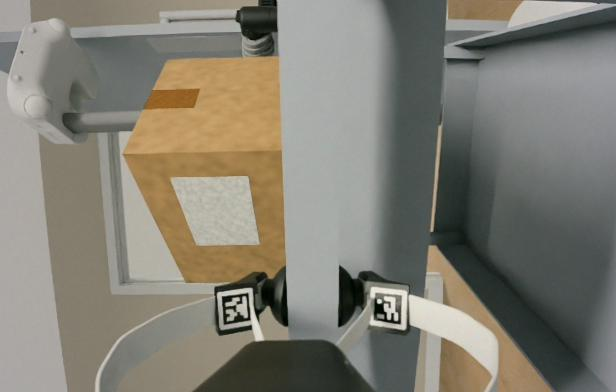

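Request:
{"name": "move", "arguments": {
  "blocking": false,
  "r2": {"base":{"translate_m":-0.7,"strafe_m":0.3},"contact_limits":{"translate_m":0.8},"pace":"slow"}
}}

Request:
{"name": "wait", "arguments": {
  "seconds": 8.6,
  "cameras": ["r2_wrist_camera","r2_head_camera"]
}}

Scene clock: 753.40 s.
earlier move: r2 done
move: r2 moving
r1: as last shown
r1.base_tilt: forward=-1.5 right=+1.3
r1.lidar_m: 2.94 2.01 1.86 1.83 0.25 0.32 1.58 1.53 2.87 0.29 0.25 0.25
r1.motor_effort: lift_m=+21(21) arm_m=-4(4) wheel_0=+0(0) wheel_1=+0(0) wheel_2=+0(0)
r1.servo_current: wrist_yaw_rad=59(65) wrist_pitch_rad=46(52) wrist_roll_rad=46(59) gripper_m=46(46)
r1.contact_limits: translate_m 0.4
r1.wrist_depth_mm: 136 138 - - - 195 - / 109 138 - - - 195 - / 116 139 249 - - 195 - / 135 153 - - - 196 190 / - - - - - 196 191 / - - 194 - 187 196 - / - 152 1921 154 484 194 -
r2.base_odometry: x=-0.982 y=-1.634 heading=-2.035
r2.turned_by_wheels: +0.000
r2.turned_by_imu: +0.000
r2.base_tilt: forward=-0.6 right=+0.0
r2.lidar_m: 0.48 0.55 2.56 2.53 2.71 3.42 3.33 2.96 2.28 2.22 2.36 0.47
r2.base_status: translate_m moving; strafe_m moving
r2.joint_positions: lift_m=+0.692 arm_m=+0.050 wrist_yaw_rad=+0.001 wrist_pitch_rad=+0.004 wrist_roll_rad=+1.570 gripper_m=-0.036
r2.joint_status: all done
r2.measured_speeds: translate_m=-0.049 strafe_m=+0.021 rotate_rad=+0.002 lift_m=+0.000 arm_m=+0.000 wrist_yaw_rad=+0.000 wrist_pitch_rad=+0.000 wrist_roll_rad=+0.000
r2.motor_effort: lift_m=+20(20) arm_m=+4(5) wheel_0=-6(11) wheel_1=-6(7) wheel_2=+9(11)
r2.servo_current: wrist_yaw_rad=46(52) wrist_pitch_rad=39(46) wrist_roll_rad=46(52) gripper_m=143(143)
r2.contact_limits: translate_m 0.8
r2.hand_pose: x=+0.5094 y=-0.0871 z=+0.8688 quat_wxyz=(+0.707, +0.707, +0.002, -0.001) (m; r2's base frame)
r2.wrist_depth_mm: - - 1182 150 203 - - / - - 544 155 213 759 - / - 1008 459 161 222 - - / - - 496 171 230 831 - / - - 585 178 240 - - / - - 183 185 177 155 - / - - - - - 1756 -
pictures: none

Scene clock: 761.73 s.
earlier move: r2 done
r1.base_odometry: x=-1.957 y=+1.994 heading=+3.018
r1.turned_by_wheels: +0.000
r1.turned_by_imu: -0.001
r1.base_tilt: forward=-1.6 right=+1.3
r1.lidar_m: 2.92 1.99 1.86 1.79 0.25 0.34 1.57 1.54 2.88 2.93 0.96 0.95
r1.base_status: not commanded
r1.joint_positions: lift_m=+0.700 arm_m=+0.000 wrist_yaw_rad=+3.091 wrist_pitch_rad=+0.002 wrist_roll_rad=+0.000 gripper_m=+0.056
r1.joint_status: not commanded
r1.measured_speeds: all 0
r1.motor_effort: lift_m=+21(21) arm_m=-4(4) wheel_0=+0(1) wheel_1=+0(0) wheel_2=+0(0)
r1.servo_current: wrist_yaw_rad=52(78) wrist_pitch_rad=46(52) wrist_roll_rad=52(78) gripper_m=39(46)
r1.contact_limits: translate_m 0.4
r1.hand_pose: x=-0.1127 y=+0.1020 z=+0.8774 quat_wxyz=(+0.025, -0.001, +0.000, +1.000) (m; r1's base frame)
r1.wrist_depth_mm: 136 138 - - - 195 - / 109 139 - - - 195 - / 116 139 249 - - 195 - / 135 153 - - - 196 190 / - - - - - 196 191 / - - 194 - 188 196 - / - 152 1921 153 488 194 -
r2.base_odometry: x=-0.411 y=-1.151 heading=-2.036
r2.turned_by_wheels: +0.000
r2.turned_by_imu: -0.001
r2.base_tilt: forward=-0.7 right=+0.1
r2.lidar_m: 0.51 3.00 2.35 2.29 2.45 2.64 2.62 2.78 2.50 2.46 2.64 0.40
r2.base_status: done
r2.joint_positions: lift_m=+0.692 arm_m=+0.050 wrist_yaw_rad=-0.003 wrist_pitch_rad=+0.004 wrist_roll_rad=+1.570 gripper_m=-0.036
r2.joint_status: all done
r2.measured_speeds: all 0
r2.motor_effort: lift_m=+20(21) arm_m=+4(5) wheel_0=-8(13) wheel_1=-6(8) wheel_2=+4(12)
r2.servo_current: wrist_yaw_rad=46(65) wrist_pitch_rad=39(52) wrist_roll_rad=46(65) gripper_m=143(150)
r2.contact_limits: translate_m 0.8
r2.hand_pose: x=+0.5090 y=-0.0883 z=+0.8688 quat_wxyz=(+0.707, +0.707, +0.000, -0.003) (m; r2's base frame)
r2.wrist_depth_mm: - 366 368 - - - - / - 439 421 - - - - / - - 585 105 179 - - / - - - 121 204 - - / - - - 145 238 1708 525 / - - 184 177 177 1397 488 / - - - - 410 404 410
wait: 8.33 of 8.6 s (r2 has come to rest)
pictures: r2_head_camera, r2_wrist_camera
Images, in order (width x height): r2_head_camera 420x560, r2_wrist_camera 616x392.

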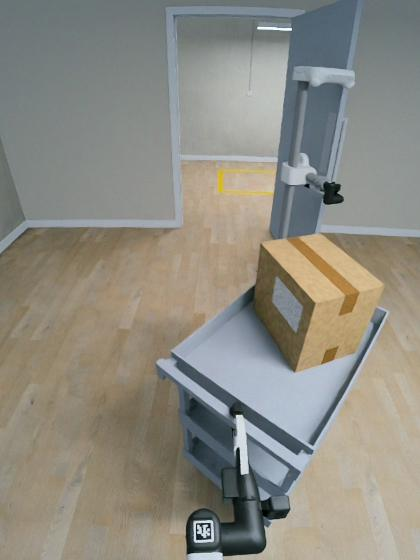

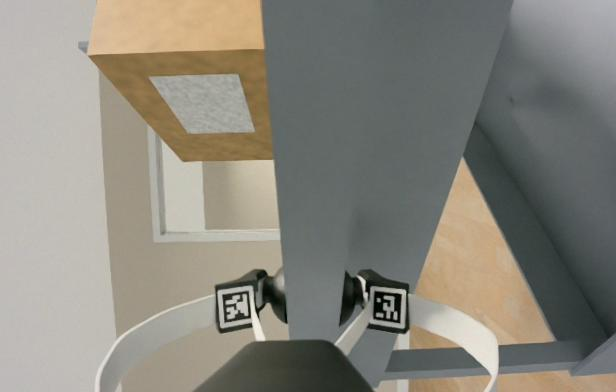

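Request:
{"name": "move", "arguments": {
  "blocking": false,
  "r2": {"base":{"translate_m":-0.4,"strafe_m":-0.4},"contact_limits":{"translate_m":0.8}}
}}

Request:
{"name": "wait", "arguments": {
  "seconds": 3.2,
  "cameras": ["r2_wrist_camera","r2_head_camera"]
}}

Scene clock: 773.87 s.
move: r2 moving
r1: as last shown
r1.turned_by_imu: +0.000
r1.lidar_m: 2.91 1.99 1.84 1.79 0.25 0.32 1.54 1.54 2.87 2.96 0.94 0.95
r1.servo_current: wrist_yaw_rad=59(65) wrist_pitch_rad=46(46) wrist_roll_rad=46(65) gripper_m=39(46)
r1.contact_limits: translate_m 0.4
r1.wrist_depth_mm: 136 138 - - - 195 - / 109 138 - - - 195 - / 116 138 249 - - 195 - / 135 153 - - - 195 190 / - - - - - 196 191 / - - 194 - 189 196 - / - 152 1983 153 488 195 -
r2.base_odometry: x=-0.421 y=-1.120 heading=-2.035
r2.turned_by_wheels: +0.001
r2.turned_by_imu: +0.002
r2.base_tilt: forward=-0.7 right=+0.0
r2.lidar_m: 0.49 3.06 2.38 2.30 2.45 2.67 2.58 2.77 2.49 2.42 2.62 0.38
r2.base_status: translate_m moving; strafe_m moving
r2.joint_positions: lift_m=+0.692 arm_m=+0.050 wrist_yaw_rad=+0.004 wrist_pitch_rad=+0.004 wrist_roll_rad=+1.570 gripper_m=-0.036
r2.joint_status: not commanded
r2.measured_speeds: translate_m=-0.089 strafe_m=-0.089 rotate_rad=+0.003 lift_m=+0.000 arm_m=+0.000 wrist_yaw_rad=+0.011 wrist_pitch_rad=+0.000 wrist_roll_rad=+0.000
r2.motor_effort: lift_m=+20(20) arm_m=+4(4) wheel_0=+13(13) wheel_1=-11(12) wheel_2=+14(15)
r2.servo_current: wrist_yaw_rad=52(59) wrist_pitch_rad=39(46) wrist_roll_rad=59(59) gripper_m=143(143)
r2.contact_limits: translate_m 0.8
r2.hand_pose: x=+0.5096 y=-0.0864 z=+0.8688 quat_wxyz=(+0.707, +0.707, +0.003, +0.000) (m; r2's base frame)
r2.wrist_depth_mm: - 364 368 - - - - / - 415 421 - - - - / - - 574 - 174 - - / - - - 114 206 - - / - - - 135 236 1708 525 / - - 186 170 179 1537 488 / - - - - 415 404 415
pictures: none

Scene clock: 776.70 s.
earlier move: r2 done
r1.base_odometry: x=-1.957 y=+1.994 heading=+3.018
r1.turned_by_wheels: +0.000
r1.turned_by_imu: +0.000
r1.base_tilt: forward=-1.6 right=+1.3
r1.lidar_m: 2.93 2.00 1.85 1.82 0.25 0.33 1.56 1.52 2.87 2.93 1.39 1.23
r1.base_status: not commanded
r1.joint_positions: lift_m=+0.700 arm_m=+0.000 wrist_yaw_rad=+3.091 wrist_pitch_rad=+0.002 wrist_roll_rad=+0.000 gripper_m=+0.056
r1.joint_status: not commanded
r1.measured_speeds: all 0
r1.motor_effort: lift_m=+21(21) arm_m=-4(4) wheel_0=+0(1) wheel_1=+0(0) wheel_2=+0(0)
r1.servo_current: wrist_yaw_rad=52(72) wrist_pitch_rad=46(52) wrist_roll_rad=46(65) gripper_m=46(52)
r1.contact_limits: translate_m 0.4
r1.hand_pose: x=-0.1127 y=+0.1020 z=+0.8774 quat_wxyz=(+0.025, -0.001, +0.000, +1.000) (m; r1's base frame)
r1.wrist_depth_mm: 136 138 - - - 195 - / 109 138 - - - 194 - / 116 139 249 - - 195 - / 135 153 - - - 195 190 / - - - - - 196 191 / - - 194 - 188 196 - / - 152 1921 153 484 194 -
r2.base_odometry: x=-0.589 y=-0.614 heading=-2.035
r2.turned_by_wheels: -0.001
r2.turned_by_imu: +0.000
r2.base_tilt: forward=-0.7 right=+0.1
r2.lidar_m: 0.41 0.42 2.80 2.70 2.92 2.31 2.23 2.43 2.06 2.02 2.16 0.48
r2.base_status: done
r2.joint_positions: lift_m=+0.692 arm_m=+0.050 wrist_yaw_rad=+0.000 wrist_pitch_rad=+0.007 wrist_roll_rad=+1.570 gripper_m=-0.037
r2.joint_status: not commanded
r2.measured_speeds: all 0
r2.motor_effort: lift_m=+20(21) arm_m=+4(5) wheel_0=+4(14) wheel_1=-2(13) wheel_2=+4(16)
r2.servo_current: wrist_yaw_rad=52(59) wrist_pitch_rad=46(52) wrist_roll_rad=46(65) gripper_m=104(143)
r2.contact_limits: translate_m 0.8
r2.hand_pose: x=+0.5093 y=-0.0874 z=+0.8680 quat_wxyz=(+0.707, +0.707, +0.002, -0.002) (m; r2's base frame)
r2.wrist_depth_mm: - - - 179 243 251 252 / - - - 178 240 1661 1160 / - - - 175 236 809 - / - - 525 232 233 842 - / - 473 459 171 230 831 - / - - 185 168 178 148 - / - - 539 - 226 - -
wait: 2.83 of 3.2 s (r2 has come to rest)
pictures: r2_head_camera, r2_wrist_camera
Images, in order (width x height): r2_head_camera 420x560, r2_wrist_camera 616x392.

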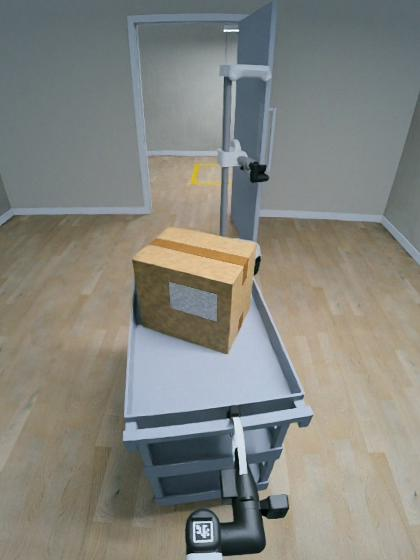

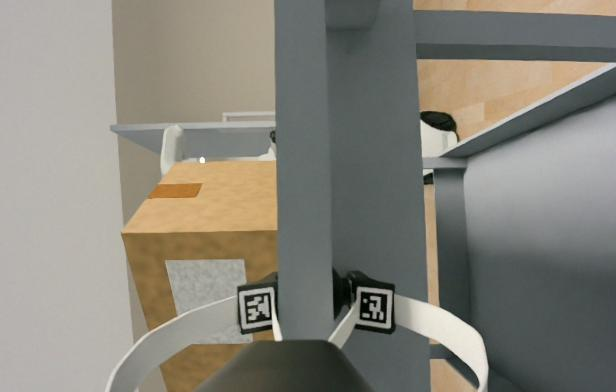

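Request:
{"name": "move", "arguments": {
  "blocking": false,
  "r2": {"base":{"translate_m":0.5,"strafe_m":0.02},"contact_limits":{"translate_m":0.8},"pace":"slow"}
}}

Request:
{"name": "wait", "arguments": {
  "seconds": 5.8,
  "cameras": ["r2_wrist_camera","r2_head_camera"]
}}

Scene clock: 787.83 s.
move: r2 moving
r1: as last shown
r1.lidar_m: 2.91 2.01 1.85 1.81 0.25 0.34 1.56 1.53 2.88 2.95 1.40 1.22
r1.servo_current: wrist_yaw_rad=52(65) wrist_pitch_rad=33(46) wrist_roll_rad=33(59) gripper_m=46(46)
r1.contact_limits: translate_m 0.4
r1.wrist_depth_mm: 136 138 - - - 196 - / 109 138 - - - 193 - / 116 139 249 - - 196 - / 135 153 - - - 195 190 / - - - - - 196 190 / - - 193 - 187 197 - / - 152 1921 153 484 194 -
r2.base_odometry: x=-0.594 y=-0.625 heading=-2.035
r2.turned_by_wheels: +0.000
r2.turned_by_imu: +0.001
r2.base_tilt: forward=-0.7 right=+0.1
r2.lidar_m: 0.42 0.44 2.77 2.70 2.91 2.30 2.26 2.44 2.08 2.01 2.19 0.48
r2.base_status: translate_m moving; strafe_m moving
r2.joint_positions: lift_m=+0.692 arm_m=+0.050 wrist_yaw_rad=+0.000 wrist_pitch_rad=+0.007 wrist_roll_rad=+1.570 gripper_m=-0.037
r2.joint_status: not commanded
r2.measured_speeds: translate_m=+0.049 strafe_m=+0.002 rotate_rad=-0.001 lift_m=+0.000 arm_m=+0.000 wrist_yaw_rad=+0.000 wrist_pitch_rad=+0.000 wrist_roll_rad=+0.000
r2.motor_effort: lift_m=+20(21) arm_m=+4(4) wheel_0=+5(10) wheel_1=+8(9) wheel_2=-11(12)
r2.servo_current: wrist_yaw_rad=52(52) wrist_pitch_rad=46(52) wrist_roll_rad=39(52) gripper_m=98(111)
r2.contact_limits: translate_m 0.8
r2.hand_pose: x=+0.5093 y=-0.0874 z=+0.8680 quat_wxyz=(+0.707, +0.707, +0.002, -0.002) (m; r2's base frame)
r2.wrist_depth_mm: - - - 179 241 251 251 / - - - 177 238 1661 1182 / - - - 175 236 820 - / - - 530 231 233 831 - / - 469 459 171 230 831 - / - - 183 168 179 148 - / - - 544 - 225 - -
pictures: none

Scene clock: 793.63 s.
earlier move: r2 done
r1.base_odometry: x=-1.957 y=+1.994 heading=+3.018
r1.turned_by_wheels: +0.000
r1.turned_by_imu: +0.000
r1.base_tilt: forward=-1.6 right=+1.2
r1.lidar_m: 2.96 1.97 1.85 1.83 0.25 0.31 1.56 1.53 2.87 2.94 0.84 0.72
r1.base_status: not commanded
r1.joint_positions: lift_m=+0.700 arm_m=+0.000 wrist_yaw_rad=+3.091 wrist_pitch_rad=+0.002 wrist_roll_rad=+0.000 gripper_m=+0.056
r1.joint_status: not commanded
r1.measured_speeds: all 0
r1.motor_effort: lift_m=+21(21) arm_m=-3(4) wheel_0=+0(1) wheel_1=+0(0) wheel_2=+0(0)
r1.servo_current: wrist_yaw_rad=33(72) wrist_pitch_rad=39(52) wrist_roll_rad=52(72) gripper_m=39(52)
r1.contact_limits: translate_m 0.4
r1.hand_pose: x=-0.1127 y=+0.1020 z=+0.8774 quat_wxyz=(+0.025, -0.001, +0.000, +1.000) (m; r1's base frame)
r1.wrist_depth_mm: 136 138 - - - 195 - / 109 138 - - - 194 - / 116 139 248 - - 195 - / 135 153 - - - 195 190 / - - - - - 196 191 / - - 194 - 188 196 - / - 152 1983 153 488 194 -
r2.base_odometry: x=-0.795 y=-1.070 heading=-2.035
r2.turned_by_wheels: -0.001
r2.turned_by_imu: -0.001
r2.base_tilt: forward=-0.7 right=+0.1
r2.lidar_m: 0.39 0.42 2.72 2.66 2.84 2.82 2.75 2.77 2.14 2.07 2.25 0.50
r2.base_status: done
r2.joint_positions: lift_m=+0.692 arm_m=+0.050 wrist_yaw_rad=-0.003 wrist_pitch_rad=+0.007 wrist_roll_rad=+1.570 gripper_m=-0.037
r2.joint_status: not commanded
r2.measured_speeds: all 0
r2.motor_effort: lift_m=+20(21) arm_m=+4(5) wheel_0=+2(13) wheel_1=+5(9) wheel_2=-7(15)
r2.servo_current: wrist_yaw_rad=46(65) wrist_pitch_rad=46(59) wrist_roll_rad=52(59) gripper_m=98(111)
r2.contact_limits: translate_m 0.8
r2.hand_pose: x=+0.5090 y=-0.0883 z=+0.8680 quat_wxyz=(+0.707, +0.707, +0.001, -0.004) (m; r2's base frame)
r2.wrist_depth_mm: - - - 193 256 266 1025 / - - - 187 251 1397 1098 / - - - 182 246 1430 - / - - 597 179 238 809 - / - 488 462 174 233 820 - / - - 183 168 178 759 - / - - 508 - 223 - -
wait: 5.80 s; at rest by 5.77 s
pictures: r2_head_camera, r2_wrist_camera
Images, in order (width x height): r2_head_camera 420x560, r2_wrist_camera 616x392.

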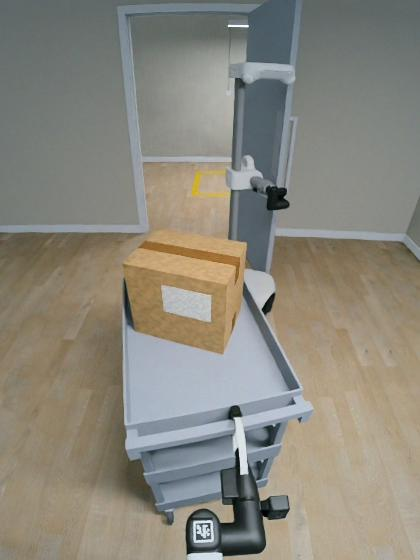

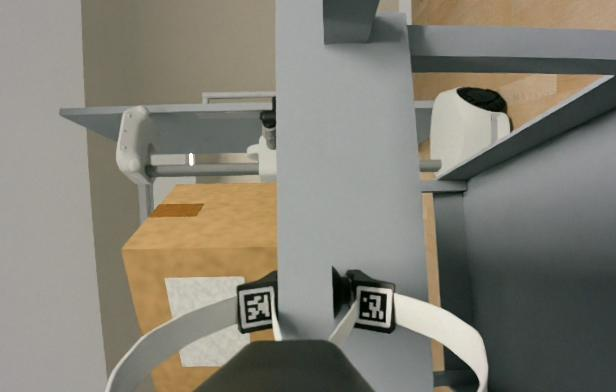

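Request:
{"name": "move", "arguments": {
  "blocking": false,
  "r2": {"base":{"translate_m":0.45,"strafe_m":0.1},"contact_limits":{"translate_m":0.8},"pace":"slow"}
}}

Request:
{"name": "wait", "arguments": {
  "seconds": 5.3,
  "cameras": ["r2_wrist_camera","r2_head_camera"]
}}

Scene clock: 800.47 s.
move: r2 moving
r1: as last shown
r1.base_tilt: forward=-1.6 right=+1.3
r1.lidar_m: 2.91 2.00 1.84 1.80 0.25 0.33 1.56 1.52 2.86 2.93 0.83 0.75
r1.motor_effort: lift_m=+21(21) arm_m=-4(4) wheel_0=+0(0) wheel_1=+0(0) wheel_2=+0(0)
r1.servo_current: wrist_yaw_rad=46(65) wrist_pitch_rad=46(46) wrist_roll_rad=59(59) gripper_m=39(46)
r1.contact_limits: translate_m 0.4
r1.wrist_depth_mm: 135 138 - - - 195 - / 109 138 - - - 195 - / 116 139 249 - - 195 - / 135 153 - - - 196 190 / - - - - - 196 191 / - - 193 - 188 196 - / - 152 1983 153 484 193 -
r2.base_odometry: x=-0.798 y=-1.082 heading=-2.036
r2.turned_by_wheels: +0.000
r2.turned_by_imu: +0.000
r2.base_tilt: forward=-0.7 right=+0.1
r2.lidar_m: 0.40 0.41 2.70 2.63 2.83 2.81 2.76 2.80 2.13 2.10 2.25 0.47
r2.base_status: translate_m moving; strafe_m moving
r2.joint_positions: lift_m=+0.692 arm_m=+0.050 wrist_yaw_rad=-0.003 wrist_pitch_rad=+0.007 wrist_roll_rad=+1.570 gripper_m=-0.037
r2.joint_status: not commanded
r2.measured_speeds: translate_m=+0.048 strafe_m=+0.011 rotate_rad=-0.001 lift_m=+0.000 arm_m=+0.000 wrist_yaw_rad=+0.000 wrist_pitch_rad=+0.000 wrist_roll_rad=+0.000
r2.motor_effort: lift_m=+20(21) arm_m=+4(5) wheel_0=+7(7) wheel_1=+7(7) wheel_2=-11(13)
r2.servo_current: wrist_yaw_rad=52(59) wrist_pitch_rad=46(52) wrist_roll_rad=52(59) gripper_m=98(104)
r2.contact_limits: translate_m 0.8
r2.hand_pose: x=+0.5090 y=-0.0883 z=+0.8680 quat_wxyz=(+0.707, +0.707, +0.001, -0.004) (m; r2's base frame)
r2.wrist_depth_mm: - - - 194 259 267 1078 / - - - 188 252 1366 1098 / - - - 183 245 1430 - / - - 609 179 238 820 - / - 496 459 174 232 820 - / - - 184 167 178 759 - / - - 512 - 222 - -
pictures: none

Scene clock: 805.77 s.
earlier move: r2 moving
r1.base_odometry: x=-1.957 y=+1.994 heading=+3.018
r1.turned_by_wheels: +0.000
r1.turned_by_imu: +0.000
r1.base_tilt: forward=-1.5 right=+1.3
r1.lidar_m: 2.93 1.96 1.85 1.83 0.25 0.34 1.60 1.54 2.87 0.50 0.49 0.70
r1.base_status: not commanded
r1.joint_positions: lift_m=+0.700 arm_m=+0.000 wrist_yaw_rad=+3.091 wrist_pitch_rad=+0.002 wrist_roll_rad=+0.000 gripper_m=+0.056
r1.joint_status: not commanded
r1.measured_speeds: all 0
r1.motor_effort: lift_m=+21(21) arm_m=-4(4) wheel_0=+0(1) wheel_1=+0(1) wheel_2=+0(0)
r1.servo_current: wrist_yaw_rad=39(65) wrist_pitch_rad=46(52) wrist_roll_rad=52(72) gripper_m=39(46)
r1.contact_limits: translate_m 0.4
r1.hand_pose: x=-0.1127 y=+0.1020 z=+0.8774 quat_wxyz=(+0.025, -0.001, +0.000, +1.000) (m; r1's base frame)
r1.wrist_depth_mm: 136 138 - - - 195 - / 109 138 - - - 194 - / 116 139 249 - - 195 - / 135 153 - - - 195 190 / - - - - - 195 191 / - - 193 - 187 196 - / - 152 1983 153 488 194 -
r2.base_odometry: x=-0.907 y=-1.517 heading=-2.035
r2.turned_by_wheels: +0.000
r2.turned_by_imu: +0.000
r2.base_tilt: forward=-0.6 right=+0.1
r2.lidar_m: 0.37 0.36 2.56 2.49 2.67 3.25 3.17 2.96 2.26 2.21 2.38 0.50
r2.base_status: translate_m moving; strafe_m moving
r2.joint_positions: lift_m=+0.692 arm_m=+0.050 wrist_yaw_rad=-0.003 wrist_pitch_rad=+0.007 wrist_roll_rad=+1.570 gripper_m=-0.037
r2.joint_status: not commanded
r2.measured_speeds: all 0
r2.motor_effort: lift_m=+20(21) arm_m=+4(5) wheel_0=+3(9) wheel_1=+6(9) wheel_2=-7(14)
r2.servo_current: wrist_yaw_rad=52(65) wrist_pitch_rad=52(52) wrist_roll_rad=46(59) gripper_m=98(111)
r2.contact_limits: translate_m 0.8
r2.hand_pose: x=+0.5090 y=-0.0883 z=+0.8680 quat_wxyz=(+0.707, +0.707, +0.001, -0.004) (m; r2's base frame)
r2.wrist_depth_mm: - - - 226 - 1430 1008 / - - 1308 212 282 296 298 / - 1182 - 196 266 1255 500 / - - - 187 248 1661 - / - - 549 179 237 820 - / - 449 184 167 178 148 - / - 462 462 - 217 - -
wait: 5.30 s; no rest
pictures: r2_head_camera, r2_wrist_camera
Images, in order (width x height): r2_head_camera 420x560, r2_wrist_camera 616x392.

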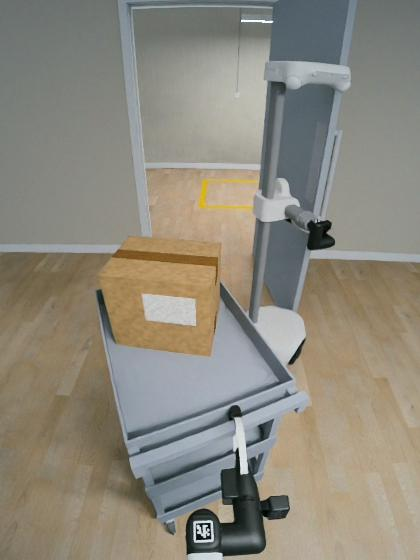

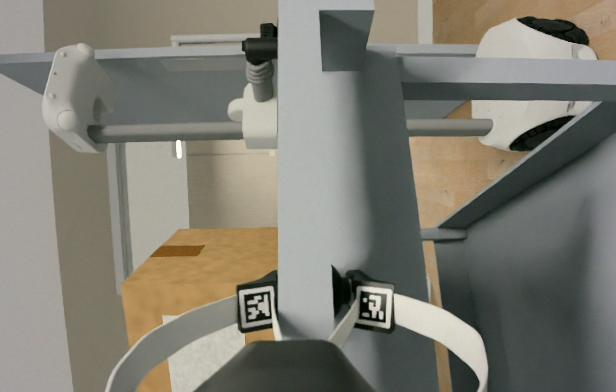

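Request:
{"name": "move", "arguments": {
  "blocking": false,
  "r2": {"base":{"strafe_m":0.27},"contact_limits":{"strafe_m":0.8}}
}}

Request:
{"name": "wait", "arguments": {
  "seconds": 2.2,
  "cameras": ["r2_wrist_camera","r2_head_camera","r1_head_left_camera"]
}}

Scene clock: 810.83 s.
earlier move: r2 done
move: r2 moving
r1: as last shown
r1.base_tilt: forward=-1.6 right=+1.3
r1.lidar_m: 2.95 1.96 1.85 1.83 0.25 0.31 1.55 1.53 2.86 0.51 0.49 0.72
r1.motor_effort: lift_m=+21(21) arm_m=-4(4) wheel_0=+0(1) wheel_1=+0(0) wheel_2=+0(0)
r1.servo_current: wrist_yaw_rad=39(78) wrist_pitch_rad=39(52) wrist_roll_rad=46(65) gripper_m=39(46)
r1.contact_limits: translate_m 0.4
r1.wrist_depth_mm: 136 138 - - - 195 - / 109 138 - - - 194 - / 116 139 248 - - 195 - / 135 153 - - - 196 190 / - - - - - 196 191 / - - 194 - 188 196 - / - 152 1983 153 484 195 -
r2.base_odometry: x=-0.875 y=-1.533 heading=-2.035
r2.turned_by_wheels: +0.000
r2.turned_by_imu: +0.000
r2.base_tilt: forward=-0.6 right=+0.1
r2.lidar_m: 0.39 0.38 2.54 2.49 2.61 3.23 3.19 2.99 2.32 2.25 2.41 0.49
r2.base_status: strafe_m moving
r2.joint_positions: lift_m=+0.692 arm_m=+0.050 wrist_yaw_rad=-0.006 wrist_pitch_rad=+0.007 wrist_roll_rad=+1.570 gripper_m=-0.037
r2.joint_status: not commanded
r2.measured_speeds: translate_m=-0.001 strafe_m=+0.140 rotate_rad=+0.004 lift_m=+0.000 arm_m=+0.000 wrist_yaw_rad=+0.000 wrist_pitch_rad=+0.000 wrist_roll_rad=+0.000
r2.motor_effort: lift_m=+20(21) arm_m=+4(5) wheel_0=-16(18) wheel_1=+10(11) wheel_2=-1(4)
r2.servo_current: wrist_yaw_rad=46(52) wrist_pitch_rad=52(52) wrist_roll_rad=52(59) gripper_m=104(104)
r2.contact_limits: strafe_m 0.8
r2.hand_pose: x=+0.5088 y=-0.0890 z=+0.8680 quat_wxyz=(+0.707, +0.707, +0.000, -0.004) (m; r2's base frame)
r2.wrist_depth_mm: - - - 220 293 1160 991 / - - 1366 205 274 296 297 / - - - 195 259 1205 484 / - - - 185 247 1618 - / - - 517 177 235 820 - / - 452 183 168 178 148 - / - 469 469 - 216 - -
pictures: none

Scene clock: 812.57 s.
earlier move: r2 done
r1.base_odometry: x=-1.957 y=+1.994 heading=+3.018
r1.turned_by_wheels: +0.000
r1.turned_by_imu: +0.000
r1.base_tilt: forward=-1.6 right=+1.3
r1.lidar_m: 2.93 1.99 1.84 1.78 0.25 0.32 1.56 1.52 2.87 0.52 0.50 1.41
r1.base_status: not commanded
r1.joint_positions: lift_m=+0.700 arm_m=+0.000 wrist_yaw_rad=+3.091 wrist_pitch_rad=+0.002 wrist_roll_rad=+0.000 gripper_m=+0.056
r1.joint_status: not commanded
r1.measured_speeds: all 0
r1.motor_effort: lift_m=+21(21) arm_m=-4(4) wheel_0=+0(1) wheel_1=+0(0) wheel_2=+0(0)
r1.servo_current: wrist_yaw_rad=59(78) wrist_pitch_rad=46(59) wrist_roll_rad=52(65) gripper_m=33(52)
r1.contact_limits: translate_m 0.4
r1.hand_pose: x=-0.1127 y=+0.1020 z=+0.8774 quat_wxyz=(+0.025, -0.001, +0.000, +1.000) (m; r1's base frame)
r1.wrist_depth_mm: 136 138 - - - 195 - / 109 138 - - - 195 - / 116 138 249 - - 195 - / 135 153 - - - 195 190 / - - - - - 196 190 / - - 193 - 187 196 - / - 152 1921 153 480 194 -
r2.base_odometry: x=-0.666 y=-1.638 heading=-2.035
r2.turned_by_wheels: +0.000
r2.turned_by_imu: +0.000
r2.base_tilt: forward=-0.7 right=+0.0
r2.lidar_m: 0.43 0.48 2.29 2.23 2.39 3.22 3.17 3.31 2.55 2.50 2.65 0.47
r2.base_status: done
r2.joint_positions: lift_m=+0.692 arm_m=+0.050 wrist_yaw_rad=+0.002 wrist_pitch_rad=+0.007 wrist_roll_rad=+1.570 gripper_m=-0.037
r2.joint_status: not commanded
r2.measured_speeds: all 0
r2.motor_effort: lift_m=+20(21) arm_m=+4(5) wheel_0=+0(18) wheel_1=+2(11) wheel_2=+0(4)
r2.servo_current: wrist_yaw_rad=39(65) wrist_pitch_rad=39(52) wrist_roll_rad=46(59) gripper_m=98(111)
r2.contact_limits: strafe_m 0.8
r2.hand_pose: x=+0.5094 y=-0.0870 z=+0.8680 quat_wxyz=(+0.707, +0.707, +0.003, -0.002) (m; r2's base frame)
r2.wrist_depth_mm: - 1160 1138 161 220 251 - / - - - 163 222 1537 - / - - 564 164 224 809 - / - 488 462 166 228 842 - / - - 492 167 229 831 - / - - 182 168 179 148 - / - - - - 233 559 -
wait: 1.73 of 2.2 s (r2 has come to rest)
pictures: r1_head_left_camera, r2_head_camera, r2_wrist_camera
Images, in order (width x height): r1_head_left_camera 420x672, r2_head_camera 420x560, r2_wrist_camera 616x392.

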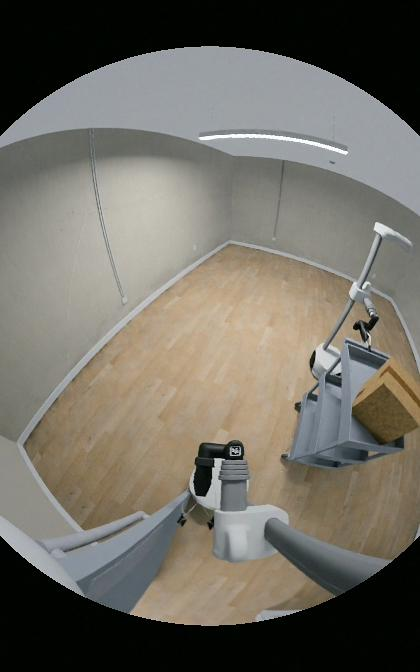

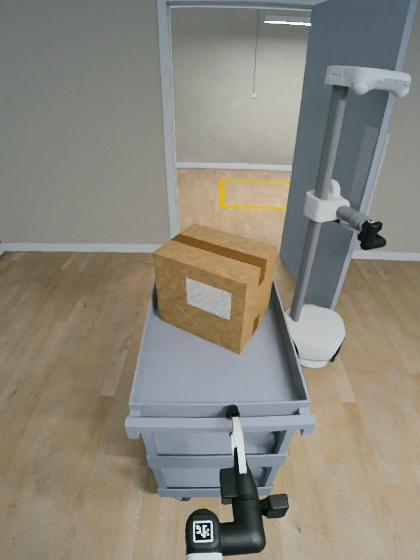

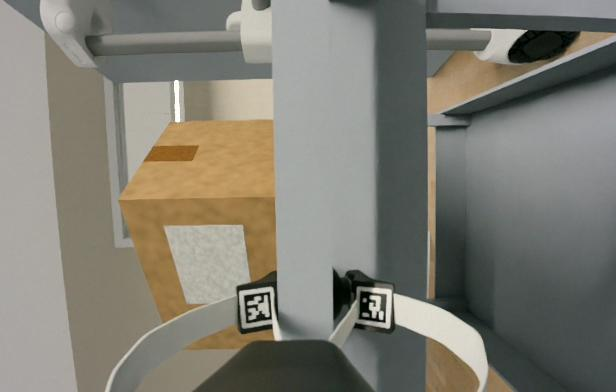

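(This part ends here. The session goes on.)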